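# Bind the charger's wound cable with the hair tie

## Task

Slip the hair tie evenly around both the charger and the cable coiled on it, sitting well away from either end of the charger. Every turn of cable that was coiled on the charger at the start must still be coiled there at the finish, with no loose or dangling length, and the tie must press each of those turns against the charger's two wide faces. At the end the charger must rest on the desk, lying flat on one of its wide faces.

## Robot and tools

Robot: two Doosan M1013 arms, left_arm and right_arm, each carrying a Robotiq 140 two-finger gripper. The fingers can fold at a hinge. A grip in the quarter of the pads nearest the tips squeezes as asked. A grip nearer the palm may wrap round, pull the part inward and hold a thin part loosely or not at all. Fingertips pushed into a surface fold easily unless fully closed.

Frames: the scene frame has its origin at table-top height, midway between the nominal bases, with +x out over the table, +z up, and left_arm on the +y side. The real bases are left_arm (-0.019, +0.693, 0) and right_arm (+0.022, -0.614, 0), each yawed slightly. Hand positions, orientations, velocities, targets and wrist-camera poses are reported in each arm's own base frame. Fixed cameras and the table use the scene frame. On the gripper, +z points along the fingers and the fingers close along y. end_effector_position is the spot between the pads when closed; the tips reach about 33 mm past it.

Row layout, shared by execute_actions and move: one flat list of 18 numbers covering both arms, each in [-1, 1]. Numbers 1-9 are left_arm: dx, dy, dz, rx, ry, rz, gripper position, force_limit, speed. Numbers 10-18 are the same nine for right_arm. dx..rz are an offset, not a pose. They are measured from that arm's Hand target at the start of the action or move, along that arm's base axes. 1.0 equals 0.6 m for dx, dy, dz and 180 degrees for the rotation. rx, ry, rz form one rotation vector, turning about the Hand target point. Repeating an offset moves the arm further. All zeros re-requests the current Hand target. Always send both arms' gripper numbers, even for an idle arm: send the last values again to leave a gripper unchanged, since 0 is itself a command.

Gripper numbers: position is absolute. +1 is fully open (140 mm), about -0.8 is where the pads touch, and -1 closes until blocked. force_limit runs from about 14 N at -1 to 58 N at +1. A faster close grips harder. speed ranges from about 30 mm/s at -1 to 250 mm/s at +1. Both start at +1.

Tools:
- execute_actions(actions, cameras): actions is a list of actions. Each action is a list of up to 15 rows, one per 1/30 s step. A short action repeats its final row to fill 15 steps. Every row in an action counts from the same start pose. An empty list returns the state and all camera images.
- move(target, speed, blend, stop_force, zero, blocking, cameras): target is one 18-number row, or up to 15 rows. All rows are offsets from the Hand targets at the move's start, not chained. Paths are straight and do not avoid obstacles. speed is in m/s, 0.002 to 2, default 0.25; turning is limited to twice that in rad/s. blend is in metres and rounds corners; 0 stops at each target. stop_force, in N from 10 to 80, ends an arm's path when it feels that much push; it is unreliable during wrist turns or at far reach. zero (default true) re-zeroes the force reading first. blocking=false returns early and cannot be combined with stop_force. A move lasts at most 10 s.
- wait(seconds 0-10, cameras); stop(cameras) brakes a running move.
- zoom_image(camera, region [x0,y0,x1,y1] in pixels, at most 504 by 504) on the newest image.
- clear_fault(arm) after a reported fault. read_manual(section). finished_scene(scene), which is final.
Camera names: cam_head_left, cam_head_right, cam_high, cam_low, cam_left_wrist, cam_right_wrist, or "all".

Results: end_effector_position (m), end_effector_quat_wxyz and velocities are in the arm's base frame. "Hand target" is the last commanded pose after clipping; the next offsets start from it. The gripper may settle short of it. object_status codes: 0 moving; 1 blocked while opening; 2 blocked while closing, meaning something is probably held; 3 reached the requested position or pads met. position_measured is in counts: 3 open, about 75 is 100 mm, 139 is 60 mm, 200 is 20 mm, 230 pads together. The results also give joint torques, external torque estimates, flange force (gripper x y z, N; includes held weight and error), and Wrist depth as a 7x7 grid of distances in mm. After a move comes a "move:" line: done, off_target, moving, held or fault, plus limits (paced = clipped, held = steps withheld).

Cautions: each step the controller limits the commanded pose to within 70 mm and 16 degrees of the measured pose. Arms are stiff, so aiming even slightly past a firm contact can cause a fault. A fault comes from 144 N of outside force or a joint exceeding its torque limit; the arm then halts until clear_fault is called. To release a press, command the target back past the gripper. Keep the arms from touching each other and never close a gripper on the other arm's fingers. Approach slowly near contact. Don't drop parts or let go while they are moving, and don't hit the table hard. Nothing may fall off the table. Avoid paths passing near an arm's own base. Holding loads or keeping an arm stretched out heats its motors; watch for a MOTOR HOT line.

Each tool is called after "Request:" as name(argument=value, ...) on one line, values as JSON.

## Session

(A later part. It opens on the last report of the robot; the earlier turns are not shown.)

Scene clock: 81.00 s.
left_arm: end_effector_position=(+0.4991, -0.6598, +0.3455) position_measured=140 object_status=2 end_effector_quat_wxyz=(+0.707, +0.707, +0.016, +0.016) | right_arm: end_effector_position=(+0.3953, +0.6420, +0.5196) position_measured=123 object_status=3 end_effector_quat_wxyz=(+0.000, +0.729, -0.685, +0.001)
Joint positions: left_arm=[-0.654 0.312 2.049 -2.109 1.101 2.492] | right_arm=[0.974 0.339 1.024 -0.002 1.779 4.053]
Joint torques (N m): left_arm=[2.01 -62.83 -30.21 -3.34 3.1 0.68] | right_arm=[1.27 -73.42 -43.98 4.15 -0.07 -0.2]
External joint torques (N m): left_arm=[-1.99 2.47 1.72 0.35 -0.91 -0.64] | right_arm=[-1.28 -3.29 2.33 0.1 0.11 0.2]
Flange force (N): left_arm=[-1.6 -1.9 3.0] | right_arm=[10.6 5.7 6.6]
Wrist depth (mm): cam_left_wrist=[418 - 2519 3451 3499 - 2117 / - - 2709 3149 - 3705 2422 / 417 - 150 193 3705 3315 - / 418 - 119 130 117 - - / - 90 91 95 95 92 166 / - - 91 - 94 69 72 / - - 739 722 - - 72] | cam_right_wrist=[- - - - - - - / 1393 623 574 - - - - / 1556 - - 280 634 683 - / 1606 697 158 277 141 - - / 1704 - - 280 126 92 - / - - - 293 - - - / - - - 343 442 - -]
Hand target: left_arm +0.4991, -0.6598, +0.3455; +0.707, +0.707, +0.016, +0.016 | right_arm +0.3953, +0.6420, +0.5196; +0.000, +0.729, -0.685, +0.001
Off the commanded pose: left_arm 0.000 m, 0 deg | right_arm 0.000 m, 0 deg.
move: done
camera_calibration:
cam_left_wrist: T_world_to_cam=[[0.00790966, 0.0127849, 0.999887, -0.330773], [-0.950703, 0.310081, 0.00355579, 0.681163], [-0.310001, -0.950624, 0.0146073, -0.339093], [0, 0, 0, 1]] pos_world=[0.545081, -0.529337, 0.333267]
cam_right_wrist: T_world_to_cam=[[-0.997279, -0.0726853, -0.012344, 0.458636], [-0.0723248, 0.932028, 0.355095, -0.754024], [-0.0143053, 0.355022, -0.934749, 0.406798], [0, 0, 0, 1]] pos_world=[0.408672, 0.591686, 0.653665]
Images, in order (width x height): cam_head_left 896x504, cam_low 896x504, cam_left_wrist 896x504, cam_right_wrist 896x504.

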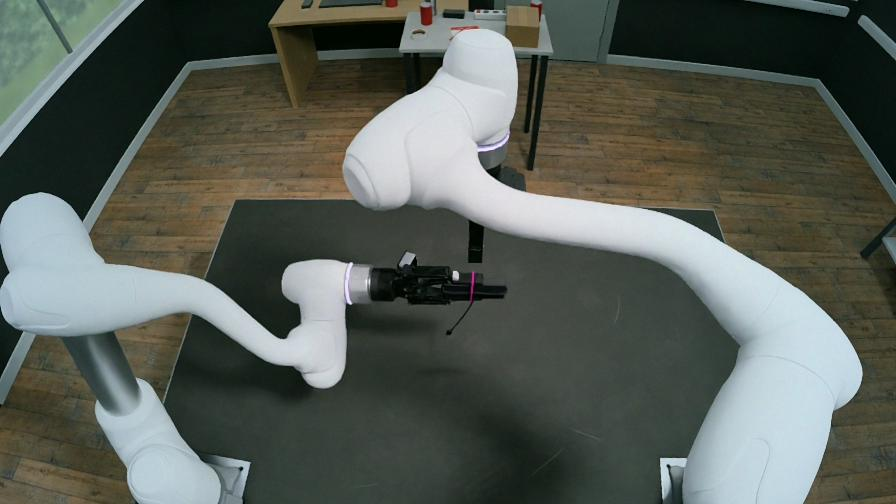

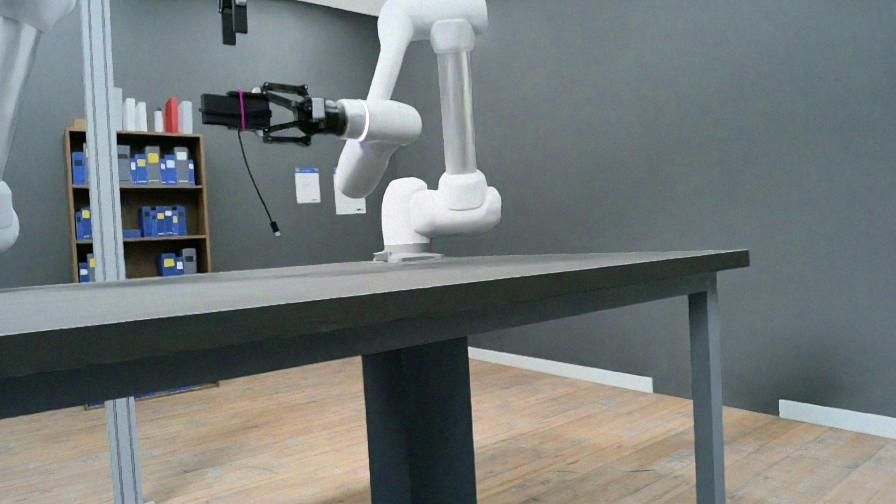

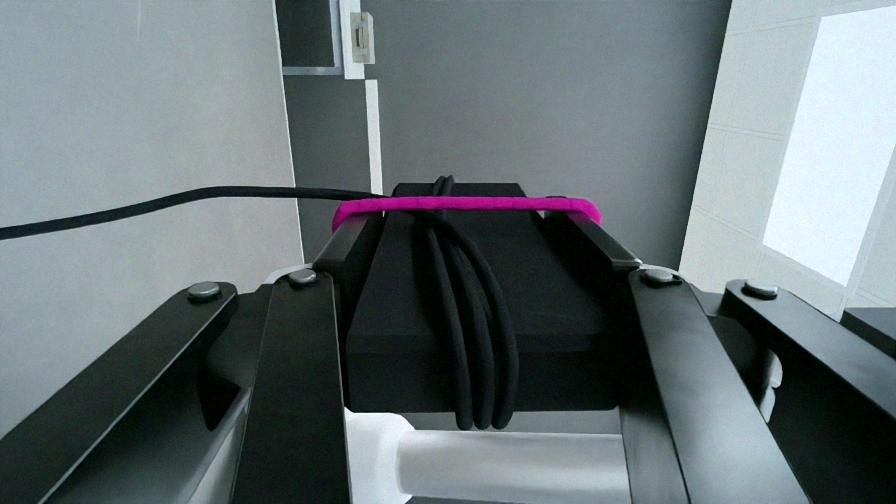

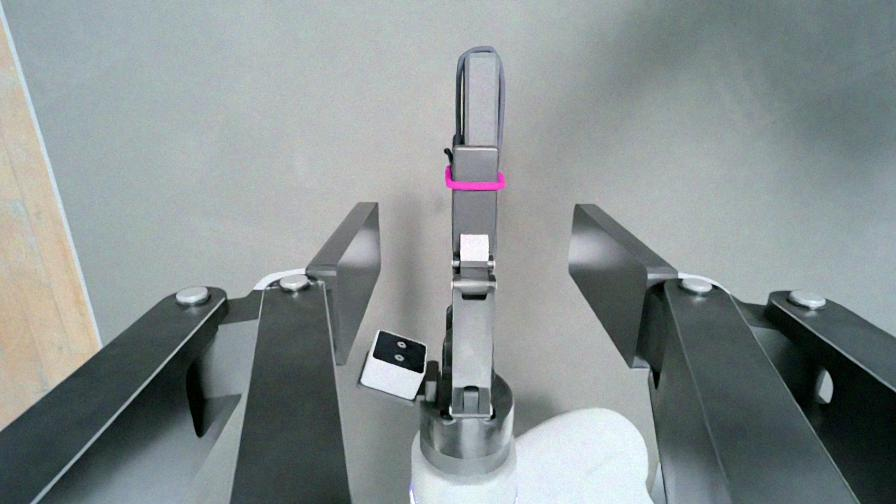

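Request:
move(target=[[0,0,0,0,0,0,-1,-0.8,-1,0,0,-0.2575,0,0,0,0.05,-0.3,-1]], speed=0.1, cameras=["cam_right_wrist","cam_low","cam_left_wrist"])

Request:
zoom_image(camera="cam_low", region=[170, 50, 350, 150])

Request:
zoom_image(camera="cam_right_wrist", region=[300, 50, 650, 400])

Scene clock: 84.73 s.
left_arm: end_effector_position=(+0.4991, -0.6598, +0.3455) position_measured=140 object_status=2 end_effector_quat_wxyz=(+0.707, +0.707, +0.016, +0.016) | right_arm: end_effector_position=(+0.3953, +0.6420, +0.3651) position_measured=123 object_status=3 end_effector_quat_wxyz=(+0.000, +0.729, -0.685, +0.001)
Joint positions: left_arm=[-0.654 0.312 2.049 -2.109 1.101 2.492] | right_arm=[0.974 0.322 1.326 -0.001 1.494 4.053]
Joint torques (N m): left_arm=[1.66 -63.15 -30.12 -3.38 3.14 0.69] | right_arm=[1.3 -72.48 -44.92 4.23 0.01 -0.16]
External joint torques (N m): left_arm=[-1.75 2.48 1.17 0.33 -0.93 -0.64] | right_arm=[-1.27 -3.01 2.61 0.08 0.02 0.16]
Flange force (N): left_arm=[-0.6 -1.6 3.3] | right_arm=[9.8 5.1 3.8]
Wrist depth (mm): cam_left_wrist=[436 - 3110 3499 3359 124 119 / 402 - - 125 125 126 127 / - 550 3599 197 5859 - 142 / - 580 120 132 117 - 155 / - 90 91 95 95 92 146 / - - 91 - 94 69 72 / - - 734 722 - - 72] | cam_right_wrist=[- 450 459 142 442 456 - / - 472 467 462 454 456 470 / - 492 492 190 - - - / - - 158 123 126 - 540 / - - - - 126 92 - / - - - - - - - / - - - - 623 - -]
Hand target: left_arm +0.4991, -0.6598, +0.3455; +0.707, +0.707, +0.016, +0.016 | right_arm +0.3953, +0.6420, +0.3651; +0.000, +0.729, -0.685, +0.001
Off the commanded pose: left_arm 0.000 m, 0 deg | right_arm 0.000 m, 0 deg.
move: done
camera_calibration:
cam_left_wrist: T_world_to_cam=[[0.0078147, 0.0128162, 0.999887, -0.330705], [-0.950704, 0.31008, 0.0034558, 0.681196], [-0.310001, -0.950624, 0.0146076, -0.339093], [0, 0, 0, 1]] pos_world=[0.545081, -0.529337, 0.333267]
cam_right_wrist: T_world_to_cam=[[-0.997279, -0.0726853, -0.012344, 0.456728], [-0.0723248, 0.932028, 0.355095, -0.699162], [-0.0143053, 0.355022, -0.934749, 0.262379], [0, 0, 0, 1]] pos_world=[0.408672, 0.591686, 0.499165]
Images, in order (width x height): cam_low 896x504, cam_left_wrist 896x504, cam_right_wrist 896x504.

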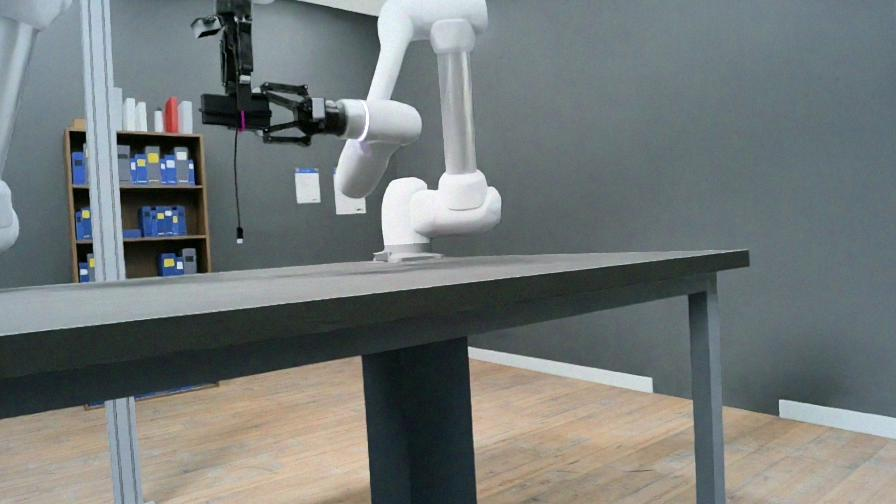

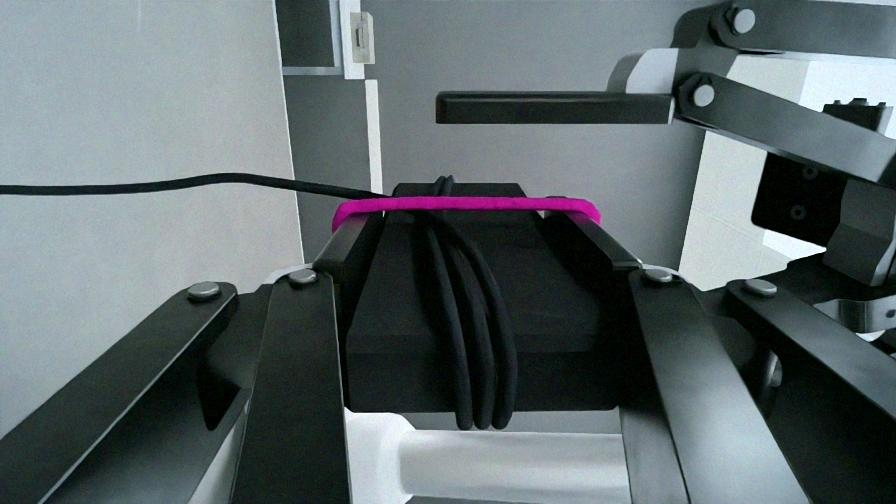

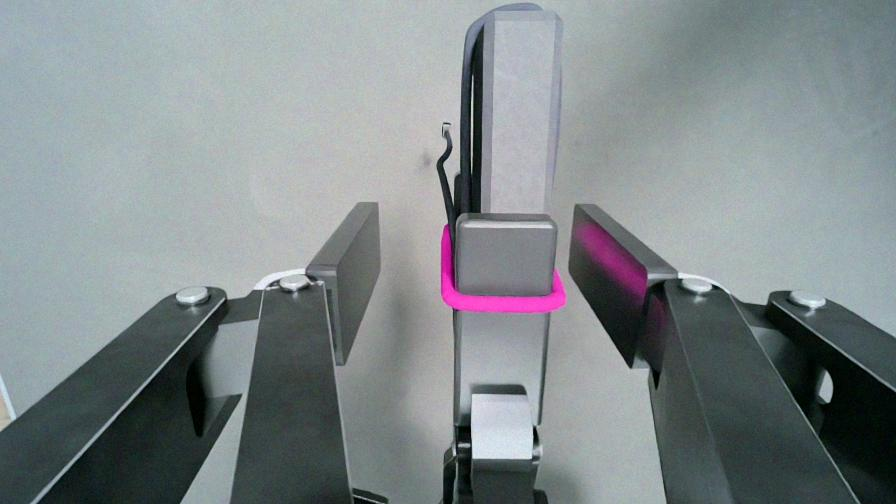

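Scaled by 2.800 from the camera's 896x504 image, which has a finer 1280x720 frame.

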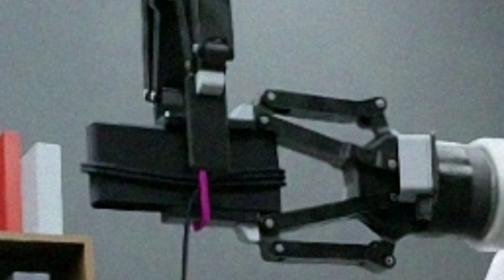

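Scaled by 1.440 from the camera's 896x504 image, which has a finer 1280x720 frame.

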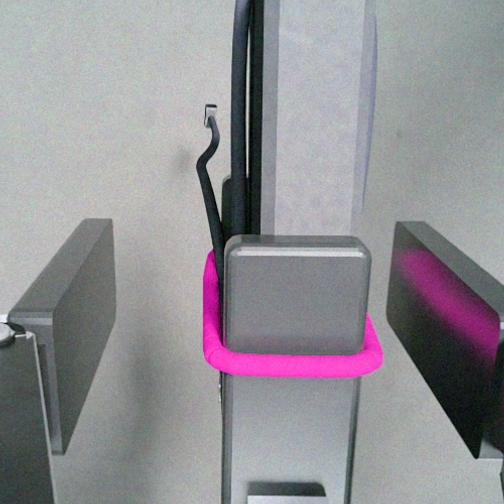

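Request:
move(target=[[0,0,0,0,0,0,-1,-0.8,-1,-0.0117,0.003,0,0,0,0,0.05,-0.3,-1]], speed=0.05)

Request:
move(target=[[0,0,0,0,0,0,-1,-0.8,-1,0,0,0,0,0,0,-1,-0.3,-1]])

Request:
wait(seconds=1, cameras=["cam_right_wrist","cam_low","cam_left_wrist"])

Request:
zoom_image(camera="cam_low", region=[170, 50, 350, 150])

Request:
zoom_image(camera="cam_right_wrist", region=[300, 50, 650, 400])

Scene clock: 86.40 s.
left_arm: end_effector_position=(+0.4991, -0.6598, +0.3455) position_measured=140 object_status=2 end_effector_quat_wxyz=(+0.707, +0.707, +0.016, +0.016) | right_arm: end_effector_position=(+0.3883, +0.6438, +0.3651) position_measured=123 object_status=3 end_effector_quat_wxyz=(+0.000, +0.729, -0.685, +0.001)
Joint positions: left_arm=[-0.654 0.312 2.049 -2.109 1.101 2.492] | right_arm=[0.983 0.318 1.331 -0.001 1.493 4.062]
Joint torques (N m): left_arm=[1.77 -62.97 -30.26 -3.36 3.11 0.72] | right_arm=[1.17 -72.37 -44.73 4.21 -0.08 -0.17]
External joint torques (N m): left_arm=[-1.75 2.26 1.3 0.31 -0.9 -0.67] | right_arm=[-1.3 -2.38 2.58 0.08 0.11 0.17]
Flange force (N): left_arm=[-1.0 -1.3 3.0] | right_arm=[8.8 4.3 3.7]
Wrist depth (mm): cam_left_wrist=[440 545 3230 3451 - 3651 119 / - - - 3272 - 125 127 / - - 4199 3315 - - 129 / - - 120 132 127 - 150 / - 90 91 95 95 92 148 / - - 91 88 94 69 72 / - - 743 739 - - 72] | cam_right_wrist=[- - - - - - 462 / - 458 - - 462 - - / 491 490 - - 506 507 489 / - - 158 123 131 106 - / - - - 128 126 92 - / - - - 132 - - - / - - - - - - -]
Hand target: left_arm +0.4991, -0.6598, +0.3455; +0.707, +0.707, +0.016, +0.016 | right_arm +0.3883, +0.6438, +0.3651; +0.000, +0.729, -0.685, +0.001
Off the commanded pose: left_arm 0.000 m, 0 deg | right_arm 0.000 m, 0 deg.
move: done

Scene clock: 87.90 s.
left_arm: end_effector_position=(+0.4991, -0.6598, +0.3456) position_measured=140 object_status=2 end_effector_quat_wxyz=(+0.707, +0.707, +0.016, +0.016) | right_arm: end_effector_position=(+0.3882, +0.6438, +0.3651) position_measured=179 object_status=0 end_effector_quat_wxyz=(+0.000, +0.729, -0.685, +0.001)
Joint positions: left_arm=[-0.654 0.312 2.049 -2.109 1.101 2.492] | right_arm=[0.983 0.318 1.331 -0.001 1.493 4.062]
Joint torques (N m): left_arm=[0.44 -60.99 -27.86 -2.66 2.73 0.28] | right_arm=[0.34 -73.99 -47.05 3.52 -0.8 -0.12]
External joint torques (N m): left_arm=[-0.36 0.46 -0.88 -0.36 -0.53 -0.23] | right_arm=[-0.26 -1.25 4.7 0.8 0.84 0.12]
Flange force (N): left_arm=[1.0 0.6 2.7] | right_arm=[10.0 6.7 6.0]
Wrist depth (mm): cam_left_wrist=[432 519 2519 2964 2929 3359 2896 / 412 - 3599 - - 131 124 / 394 - 3599 142 132 132 134 / - - 120 132 123 5249 150 / - 90 91 94 95 92 145 / - - 69 - 93 69 72 / - - - 734 - - 72] | cam_right_wrist=[443 - 442 110 430 452 - / 481 482 477 - 472 - 469 / 490 - 492 - 494 471 492 / - - 515 122 122 - 531 / - - 88 126 - - 555 / - - - 132 - - - / - - - 126 - - -]
Hand target: left_arm +0.4991, -0.6598, +0.3455; +0.707, +0.707, +0.016, +0.016 | right_arm +0.3883, +0.6438, +0.3651; +0.000, +0.729, -0.685, +0.001
Off the commanded pose: left_arm 0.000 m, 0 deg | right_arm 0.000 m, 0 deg.
move: done

Scene clock: 88.90 s.
left_arm: end_effector_position=(+0.4991, -0.6598, +0.3456) position_measured=140 object_status=2 end_effector_quat_wxyz=(+0.707, +0.707, +0.016, +0.016) | right_arm: end_effector_position=(+0.3882, +0.6438, +0.3651) position_measured=179 object_status=2 end_effector_quat_wxyz=(+0.000, +0.729, -0.685, +0.001)
Joint positions: left_arm=[-0.654 0.312 2.049 -2.109 1.101 2.492] | right_arm=[0.983 0.318 1.331 -0.001 1.493 4.062]
Joint torques (N m): left_arm=[0.23 -60.74 -27.75 -2.66 2.77 0.25] | right_arm=[0.56 -74.12 -46.98 3.52 -0.83 -0.18]
External joint torques (N m): left_arm=[-0.17 0.13 -1.04 -0.36 -0.57 -0.21] | right_arm=[-0.5 -1.18 4.52 0.81 0.85 0.18]
Flange force (N): left_arm=[1.1 1.1 2.4] | right_arm=[9.7 6.2 5.7]
Wrist depth (mm): cam_left_wrist=[- - 3149 - - 2929 - / - - - 3405 - 126 124 / 402 - - 140 133 132 134 / - - 120 132 117 3149 150 / 394 90 90 94 95 92 144 / - - 69 88 93 69 72 / - - - 728 - - 72] | cam_right_wrist=[- - 442 - 139 - 444 / - 470 470 - 477 470 461 / - - - 153 - 506 - / - 526 - 123 122 - 512 / - - 88 127 - - - / - - - 132 - - - / - - - 126 - - -]
Hand target: left_arm +0.4991, -0.6598, +0.3455; +0.707, +0.707, +0.016, +0.016 | right_arm +0.3883, +0.6438, +0.3651; +0.000, +0.729, -0.685, +0.001
Tool commands: left_gripper/position=-1.0 left_gripper/force_limit=-0.8 left_gripper/speed=-1.0 right_gripper/position=-1.0 right_gripper/force_limit=-0.3 right_gripper/speed=-1.0
Off the commanded pose: left_arm 0.000 m, 0 deg | right_arm 0.000 m, 0 deg.
wait: 1.00 s; at rest by 0.17 s
camera_calibration:
cam_left_wrist: T_world_to_cam=[[0.0078147, 0.0128162, 0.999887, -0.330705], [-0.950704, 0.31008, 0.0034558, 0.681196], [-0.310001, -0.950624, 0.0146076, -0.339093], [0, 0, 0, 1]] pos_world=[0.545081, -0.529337, 0.333267]
cam_right_wrist: T_world_to_cam=[[-0.997279, -0.0726853, -0.012344, 0.449779], [-0.0723248, 0.932028, 0.355095, -0.701353], [-0.0143053, 0.355022, -0.934749, 0.261638], [0, 0, 0, 1]] pos_world=[0.401572, 0.593486, 0.499165]
Images, in order (width x height): cam_low 896x504, cam_left_wrist 896x504, cam_right_wrist 896x504.

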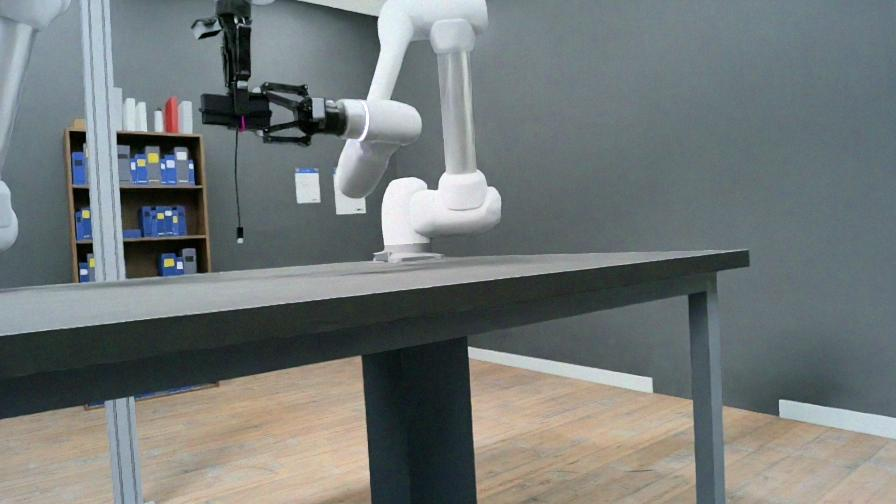

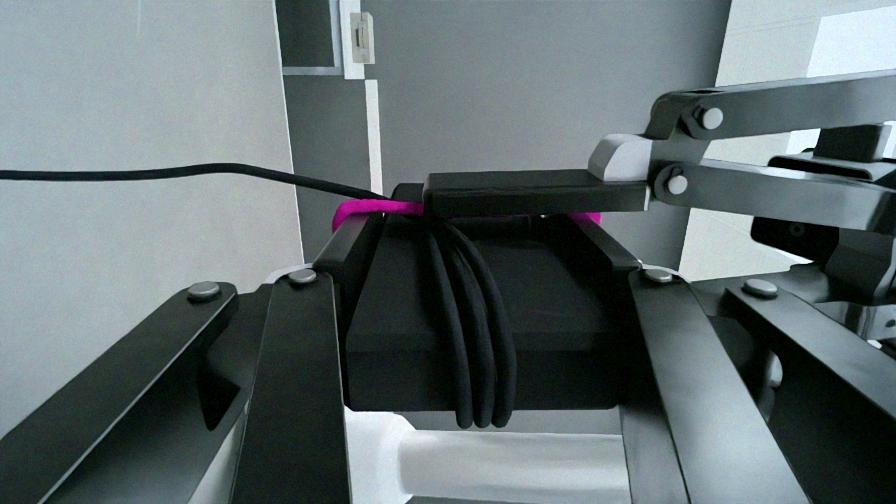

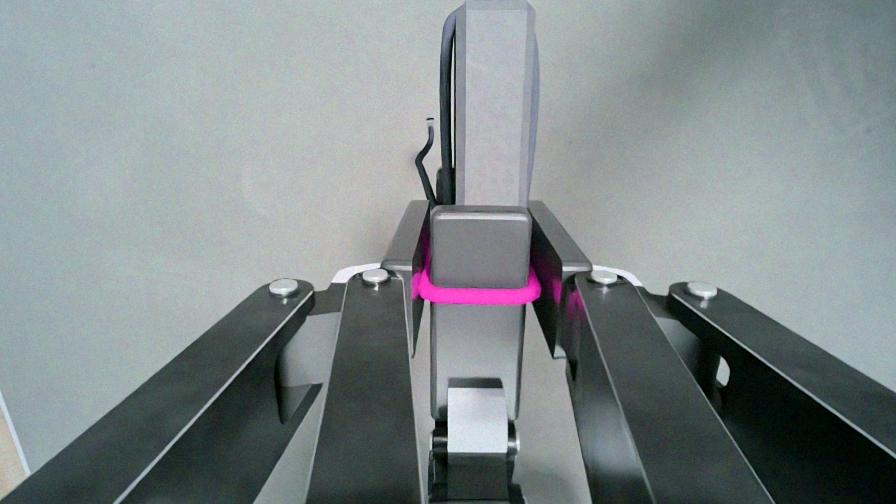

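Scaled by 2.800 from the camera's 896x504 image, which has a finer 1280x720 frame.

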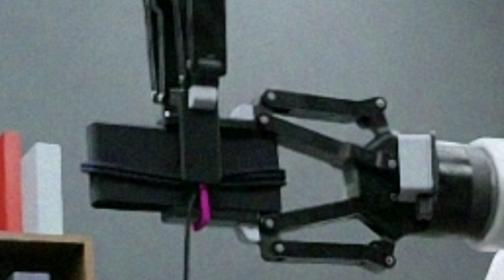

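Scaled by 1.440 from the camera's 896x504 image, which has a finer 1280x720 frame.

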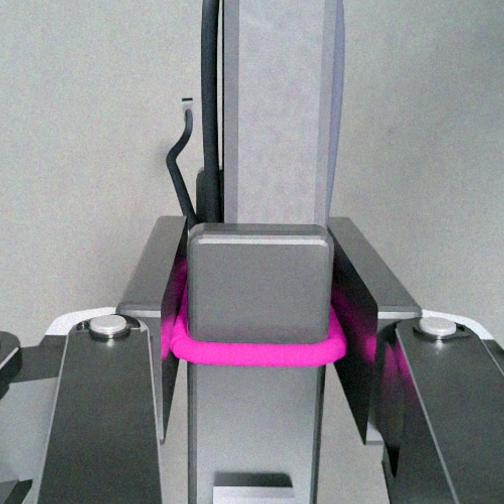

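Request:
move(target=[[0,0,0,0,0,0,-0.04,-0.8,-1,0,0,0,0,0,0,-1,-0.3,-1]])

Request:
move(target=[[-0.009,0.2,0,0,0,0,-0.04,-0.8,-1,0,0,0,0,0,0,-1,-0.3,-1]], speed=0.05, cameras=["cam_right_wrist","cam_low","cam_left_wrist"])

Request:
zoom_image(camera="cam_low", region=[170, 50, 350, 150])

Request:
zoom_image(camera="cam_right_wrist", region=[300, 50, 650, 400])

Request:
zoom_image(camera="cam_left_wrist", region=[300, 100, 650, 400])

Scene clock: 90.23 s.
left_arm: end_effector_position=(+0.4990, -0.6598, +0.3455) position_measured=135 object_status=3 end_effector_quat_wxyz=(+0.707, +0.707, +0.016, +0.016) | right_arm: end_effector_position=(+0.3883, +0.6438, +0.3652) position_measured=184 object_status=2 end_effector_quat_wxyz=(+0.000, +0.729, -0.685, +0.001)
Joint positions: left_arm=[-0.654 0.312 2.049 -2.109 1.101 2.492] | right_arm=[0.983 0.318 1.331 -0.001 1.493 4.062]
Joint torques (N m): left_arm=[4.34 -63.97 -32.64 -4.71 2.89 0.57] | right_arm=[3.5 -71.34 -42.78 5.26 0.66 -0.2]
External joint torques (N m): left_arm=[-4.37 3.45 3.93 1.69 -0.68 -0.52] | right_arm=[-3.59 -3.7 0.43 -0.94 -0.63 0.2]
Flange force (N): left_arm=[-5.0 -3.9 2.8] | right_arm=[8.9 0.7 1.3]
Wrist depth (mm): cam_left_wrist=[446 - 2929 - 3272 - - / 439 - 3548 - 3315 130 123 / 423 - - 142 132 132 133 / 459 - 126 131 113 3705 151 / - 90 94 96 91 92 144 / - - 92 88 94 69 72 / - - 737 734 - - 72] | cam_right_wrist=[- - 447 114 - 447 - / - 489 - - 466 465 - / 472 - 486 124 493 - 497 / - - 518 121 138 - - / - - 88 125 - - - / - - - 132 - - - / - - - - - - -]
Hand target: left_arm +0.4991, -0.6598, +0.3455; +0.707, +0.707, +0.016, +0.016 | right_arm +0.3883, +0.6438, +0.3651; +0.000, +0.729, -0.685, +0.001
Off the commanded pose: left_arm 0.000 m, 0 deg | right_arm 0.000 m, 0 deg.
move: done

Scene clock: 92.93 s.
left_arm: end_effector_position=(+0.4937, -0.5399, +0.3455) position_measured=134 object_status=3 end_effector_quat_wxyz=(+0.707, +0.707, +0.016, +0.016) | right_arm: end_effector_position=(+0.3883, +0.6438, +0.3651) position_measured=193 object_status=2 end_effector_quat_wxyz=(+0.000, +0.729, -0.685, +0.001)
Joint positions: left_arm=[-0.475 0.23 2.166 -1.969 1.227 2.466] | right_arm=[0.983 0.318 1.331 -0.001 1.493 4.062]
Joint torques (N m): left_arm=[1.84 -51.32 -26.7 -2.59 2.33 0.72] | right_arm=[1.08 -74.14 -46.28 4.23 -0.09 -0.18]
External joint torques (N m): left_arm=[-1.9 0.61 -0.32 -0.16 -0.17 -0.67] | right_arm=[-1.08 -0.75 4.16 0.07 0.13 0.18]
Flange force (N): left_arm=[-0.3 0.7 4.0] | right_arm=[9.3 5.0 6.4]
Wrist depth (mm): cam_left_wrist=[- 770 2964 - - - 2290 / - 611 - - 250 242 243 / 385 535 - 221 261 254 235 / 395 631 126 170 156 269 254 / 396 90 110 4270 - 92 - / - - 843 863 - 69 72 / - - - 813 - - 72] | cam_right_wrist=[- - - - - - - / 477 478 - - 495 494 - / - - - - - - - / 523 - - 133 138 - - / - - 88 - - - 555 / - - - - - - - / - - - - - - -]
Hand target: left_arm +0.4937, -0.5398, +0.3455; +0.707, +0.707, +0.016, +0.016 | right_arm +0.3883, +0.6438, +0.3651; +0.000, +0.729, -0.685, +0.001
Off the commanded pose: left_arm 0.000 m, 0 deg | right_arm 0.000 m, 0 deg.
move: done
camera_calibration:
cam_left_wrist: T_world_to_cam=[[0.00790966, 0.0127849, 0.999887, -0.332264], [-0.950703, 0.310081, 0.00355579, 0.638819], [-0.310001, -0.950624, 0.0146073, -0.226692], [0, 0, 0, 1]] pos_world=[0.539681, -0.409337, 0.333267]
cam_right_wrist: T_world_to_cam=[[-0.997279, -0.0726853, -0.012344, 0.449779], [-0.0723248, 0.932028, 0.355095, -0.701353], [-0.0143053, 0.355022, -0.934749, 0.261638], [0, 0, 0, 1]] pos_world=[0.401572, 0.593486, 0.499165]
Images, in order (width x height): cam_low 896x504, cam_left_wrist 896x504, cam_right_wrist 896x504.

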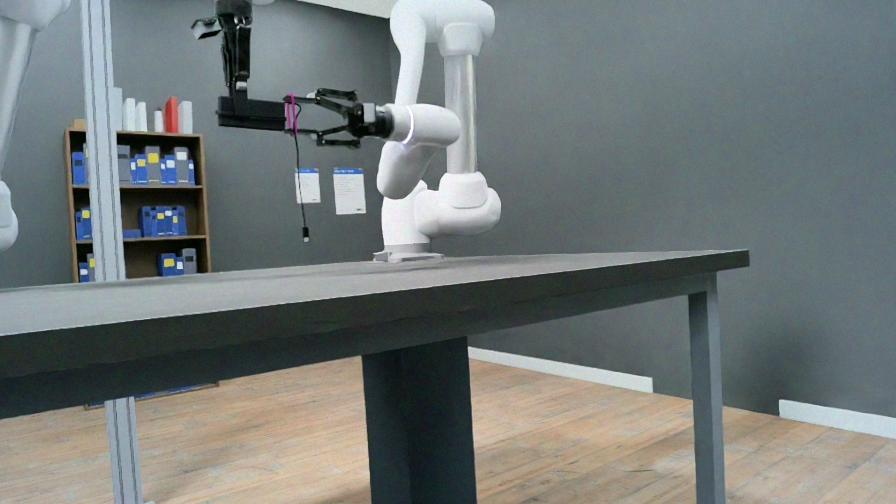

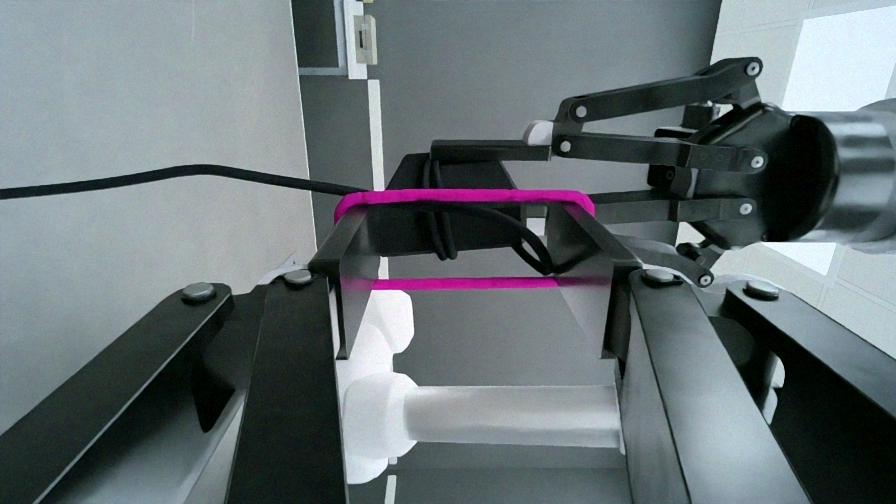

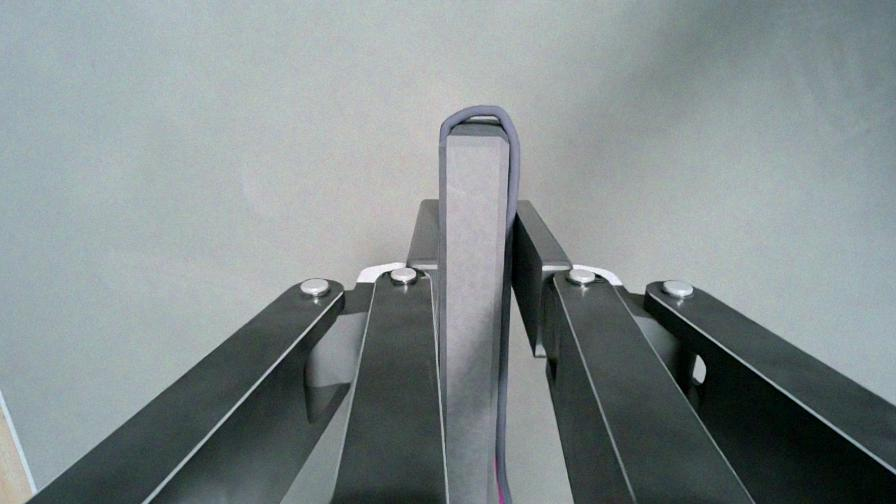

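Scaled by 2.800 from the camera's 896x504 image, which has a finer 1280x720 frame.

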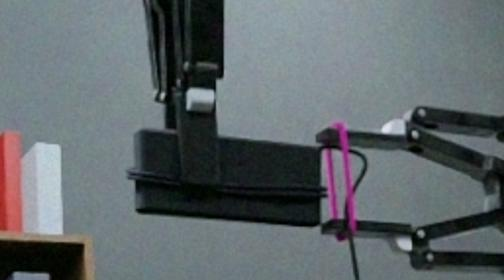

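Scaled by 1.440 from the camera's 896x504 image, which has a finer 1280x720 frame.

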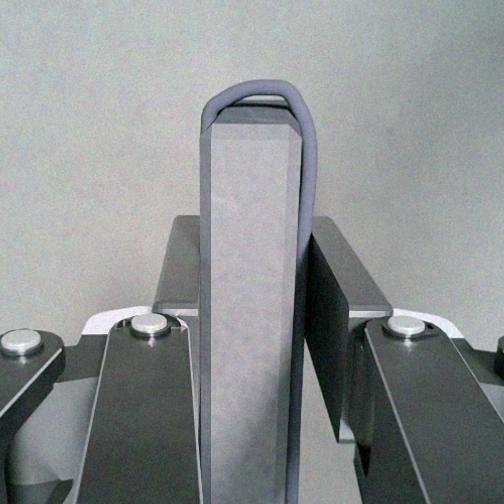

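Scaled by 1.440 from the camera's 896x504 image, which has a finer 1280x720 frame.

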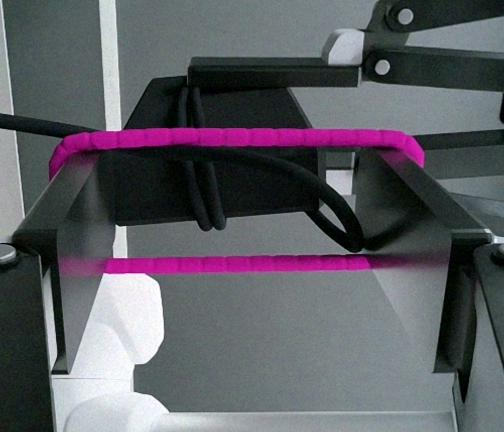

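Request:
move(target=[[0,0,0,0.023,-0.4995,0,-0.04,-0.8,-1,-0.0335,-0.002,-0.0327,0.031,-0.499,0,-1,-0.3,-1]], speed=0.3, cameras=["all"])

Request:
zoom_image(camera="cam_left_wrist", region=[250, 60, 700, 400])

Request:
zoom_image(camera="cam_low", region=[170, 50, 410, 180])

Scene clock: 99.03 s.
left_arm: end_effector_position=(+0.4937, -0.5398, +0.3456) position_measured=134 object_status=3 end_effector_quat_wxyz=(+0.488, +0.512, -0.489, +0.511) | right_arm: end_effector_position=(+0.3681, +0.6426, +0.3455) position_measured=193 object_status=2 end_effector_quat_wxyz=(+0.515, -0.515, +0.484, -0.485)
Joint positions: left_arm=[-0.476 0.229 2.166 -1.97 1.225 4.036] | right_arm=[1.457 0.361 1.974 -1.692 1.446 5.485]
Joint torques (N m): left_arm=[2.14 -51.82 -26.83 -2.56 2.36 0.68] | right_arm=[1.01 -63.98 -31.83 -3.08 2.53 -0.17]
External joint torques (N m): left_arm=[-2.21 1.19 -0.12 -0.2 -0.19 -0.68] | right_arm=[-1 -1.11 3.7 0.7 -0.57 0.12]
Flange force (N): left_arm=[-0.2 0.3 4.8] | right_arm=[8.8 0.8 0.4]
Wrist depth (mm): cam_left_wrist=[3359 2624 - 4130 - 3548 423 / 3189 - - - 247 239 258 / 3149 - 3149 172 247 256 235 / 4130 3405 126 174 157 271 335 / - 90 86 875 - 92 369 / - - - - - 69 72 / - - - - - - 72] | cam_right_wrist=[- - 2741 2626 2547 2272 430 / - - - - 2833 2547 450 / - - - 127 2865 - 441 / - 3879 - 124 2966 - - / - - 88 140 - 522 398 / - - - - - - - / - - - - - - -]
Hand target: left_arm +0.4937, -0.5398, +0.3455; +0.488, +0.512, -0.489, +0.511 | right_arm +0.3682, +0.6426, +0.3455; +0.515, -0.515, +0.484, -0.485
Off the commanded pose: left_arm 0.000 m, 0 deg | right_arm 0.000 m, 0 deg.
move: done
camera_calibration:
cam_left_wrist: T_world_to_cam=[[-0.999401, -0.0335767, 0.0083794, 0.482589], [-0.0196992, 0.352888, -0.935458, 0.526877], [0.0284526, -0.935063, -0.353338, -0.258235], [0, 0, 0, 1]] pos_world=[0.500026, -0.411191, 0.397583]
cam_right_wrist: T_world_to_cam=[[0.0128087, -0.00979745, -0.99987, 0.358372], [-0.412451, 0.910869, -0.014209, -0.428339], [0.91089, 0.41258, 0.00762604, -0.459686], [0, 0, 0, 1]] pos_world=[0.237464, 0.583329, 0.355745]

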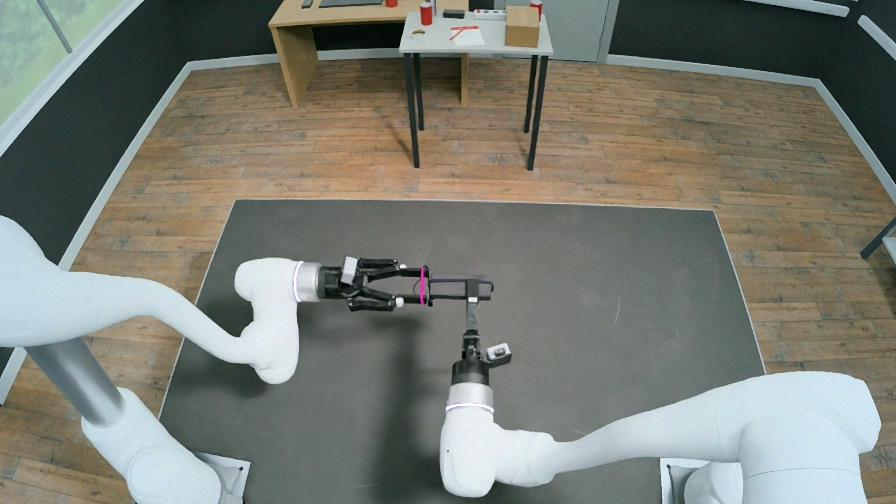

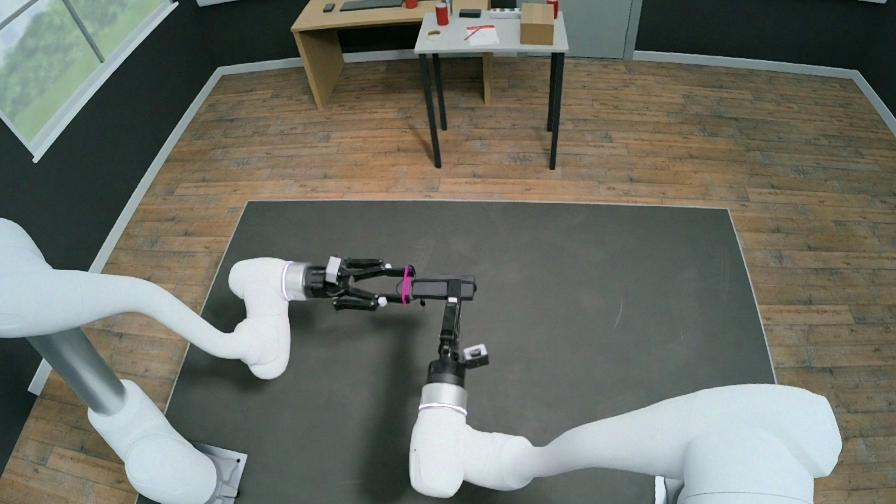

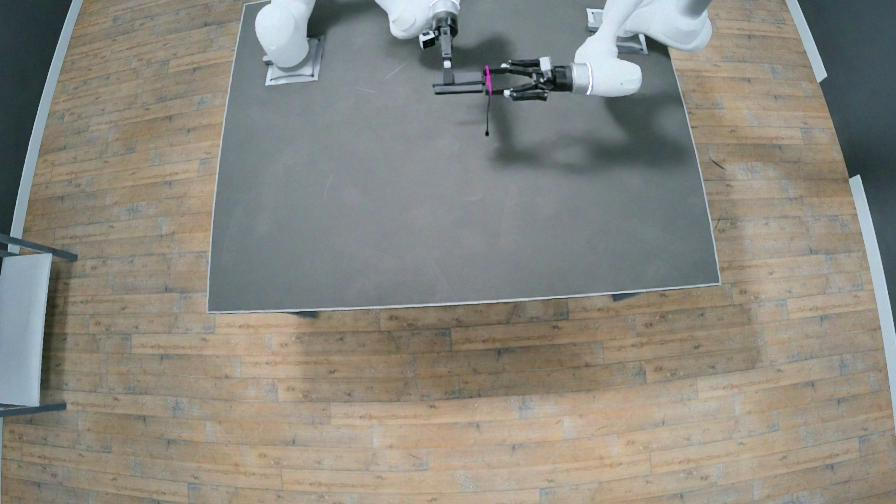

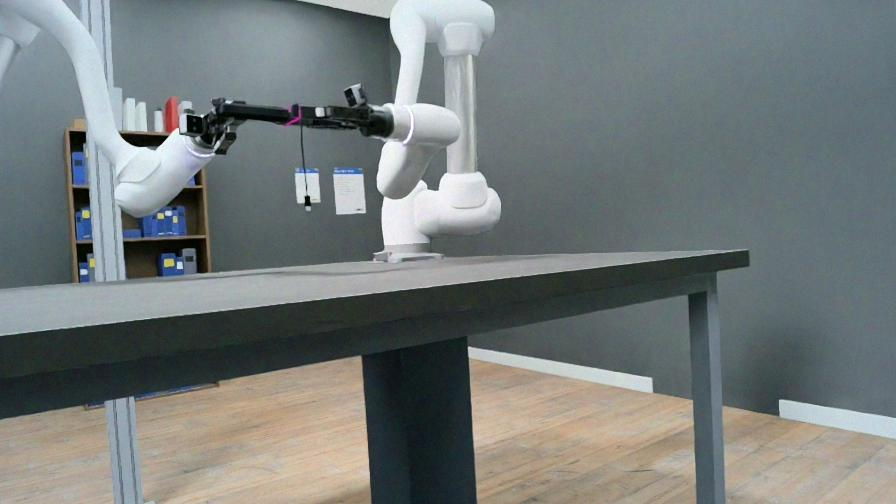

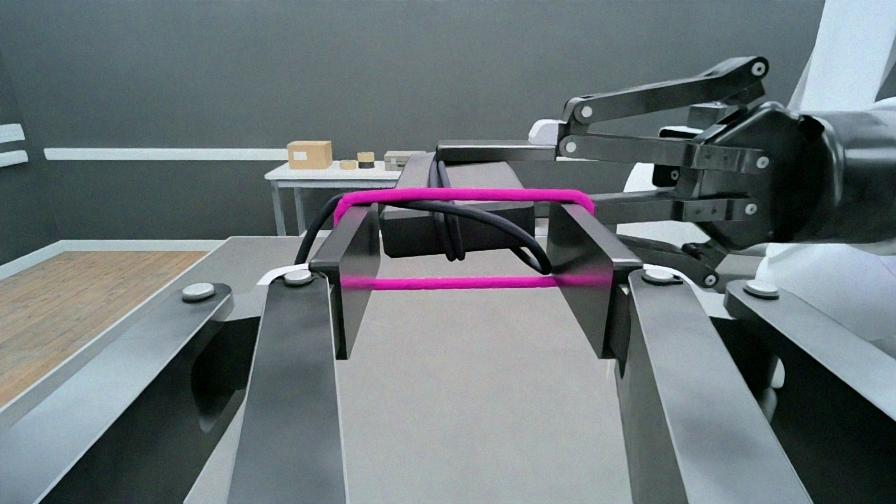

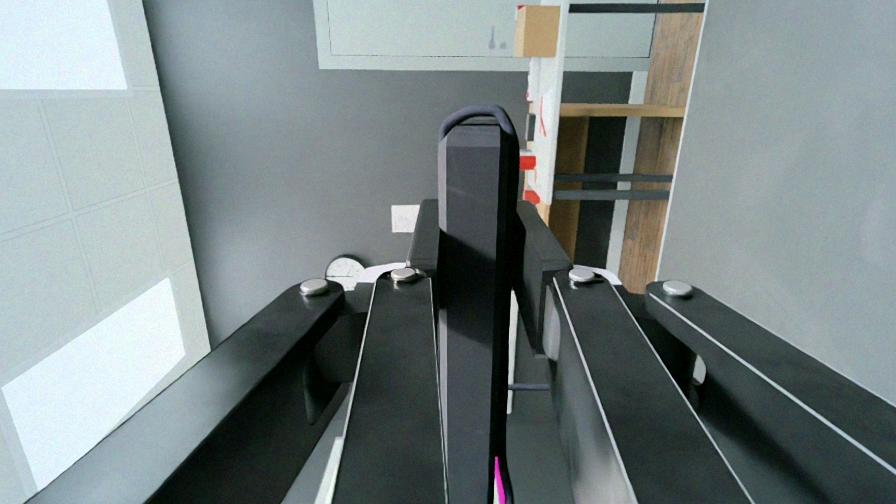

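Scaled by 1.120 from the camera's 896x504 image, which has a finer 1280x720 frame.

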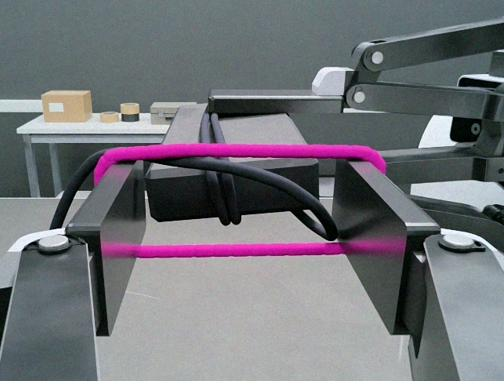

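Scaled by 2.100 from the camera's 896x504 image, which has a finer 1280x720 frame.

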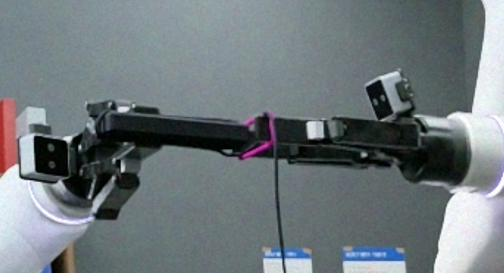

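Request:
move(target=[[0.0018,-0.05,0,0,0,0,-0.0,-0.8,-1,0,0,0,0,0,0,-1,-0.3,-1]], speed=0.03, cameras=["cam_left_wrist","cam_low"])

Request:
zoom_image(camera="cam_left_wrist", region=[300, 100, 650, 350])

Request:
zoom_image(camera="cam_low", region=[170, 70, 350, 170])

Scene clock: 101.90 s.
left_arm: end_effector_position=(+0.4948, -0.5698, +0.3455) position_measured=129 object_status=3 end_effector_quat_wxyz=(+0.488, +0.512, -0.489, +0.511) | right_arm: end_effector_position=(+0.3682, +0.6426, +0.3455) position_measured=193 object_status=2 end_effector_quat_wxyz=(+0.515, -0.515, +0.484, -0.485)
Joint positions: left_arm=[-0.525 0.247 2.141 -2.008 1.191 4.044] | right_arm=[1.457 0.361 1.974 -1.692 1.446 5.485]
Joint torques (N m): left_arm=[1.47 -53.66 -27.78 -2.88 2.4 0.64] | right_arm=[2.07 -63.99 -31.59 -3.15 2.17 -0.18]
External joint torques (N m): left_arm=[-1.57 1.02 0.36 0.03 -0.23 -0.64] | right_arm=[-2.06 -1.13 3.63 0.77 -0.21 0.14]
Flange force (N): left_arm=[-0.2 0.6 2.9] | right_arm=[8.9 0.8 1.6]
Wrist depth (mm): cam_left_wrist=[3189 3359 3548 3451 3548 - 398 / - - - 2929 216 214 217 / 5726 4499 3315 218 219 224 219 / 3936 - 122 149 142 233 238 / - 86 112 724 - 92 346 / - - - - - 69 74 / - - - - - - 74] | cam_right_wrist=[- - 2711 2626 1827 2212 431 / - - 2626 - 2174 2682 - / - - 2898 - 2001 - - / - - 3113 - 2833 - - / 2193 - 88 - - - 391 / - - - - - - - / - - - - - - -]
Hand target: left_arm +0.4948, -0.5698, +0.3455; +0.488, +0.512, -0.489, +0.511 | right_arm +0.3682, +0.6426, +0.3455; +0.515, -0.515, +0.484, -0.485
Off the commanded pose: left_arm 0.000 m, 0 deg | right_arm 0.000 m, 0 deg.
move: done
camera_calibration:
cam_left_wrist: T_world_to_cam=[[-0.999401, -0.0335775, 0.00837939, 0.482681], [-0.0197021, 0.352975, -0.935425, 0.537418], [0.0284515, -0.93503, -0.353425, -0.286304], [0, 0, 0, 1]] pos_world=[0.501126, -0.441191, 0.397483]
Images, in order (width x height): cam_low 896x504, cam_left_wrist 896x504.

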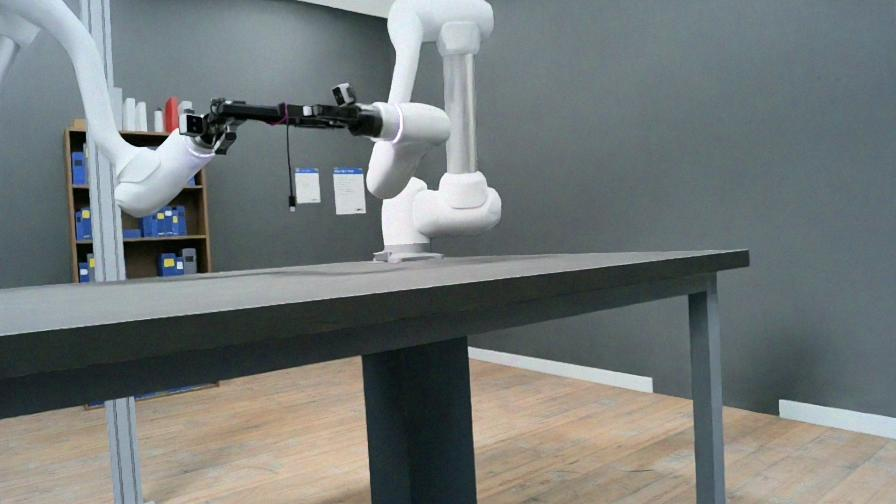

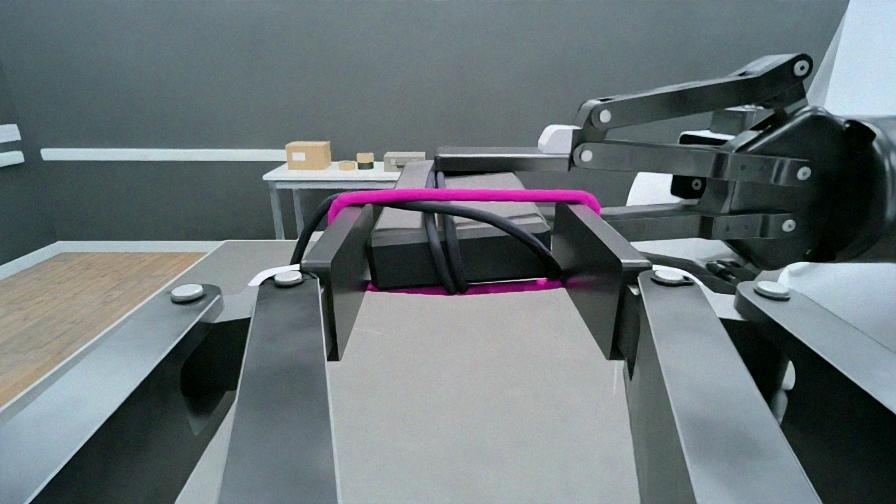

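Scaled by 1.440 from the camera's 896x504 image, which has a finer 1280x720 frame.

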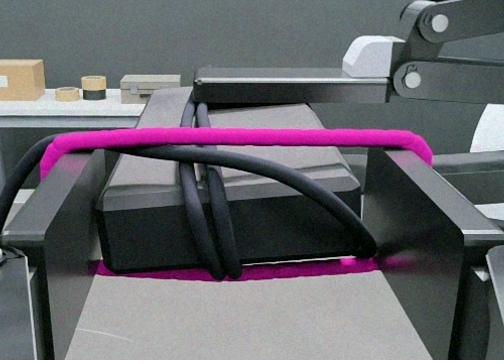

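Scaled by 2.800 from the camera's 896x504 image, which has a finer 1280x720 frame.

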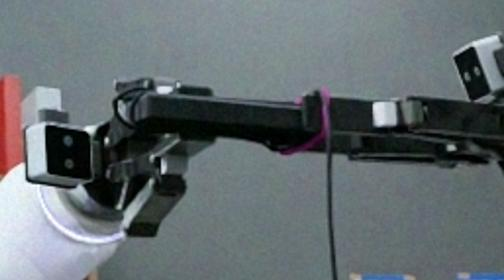

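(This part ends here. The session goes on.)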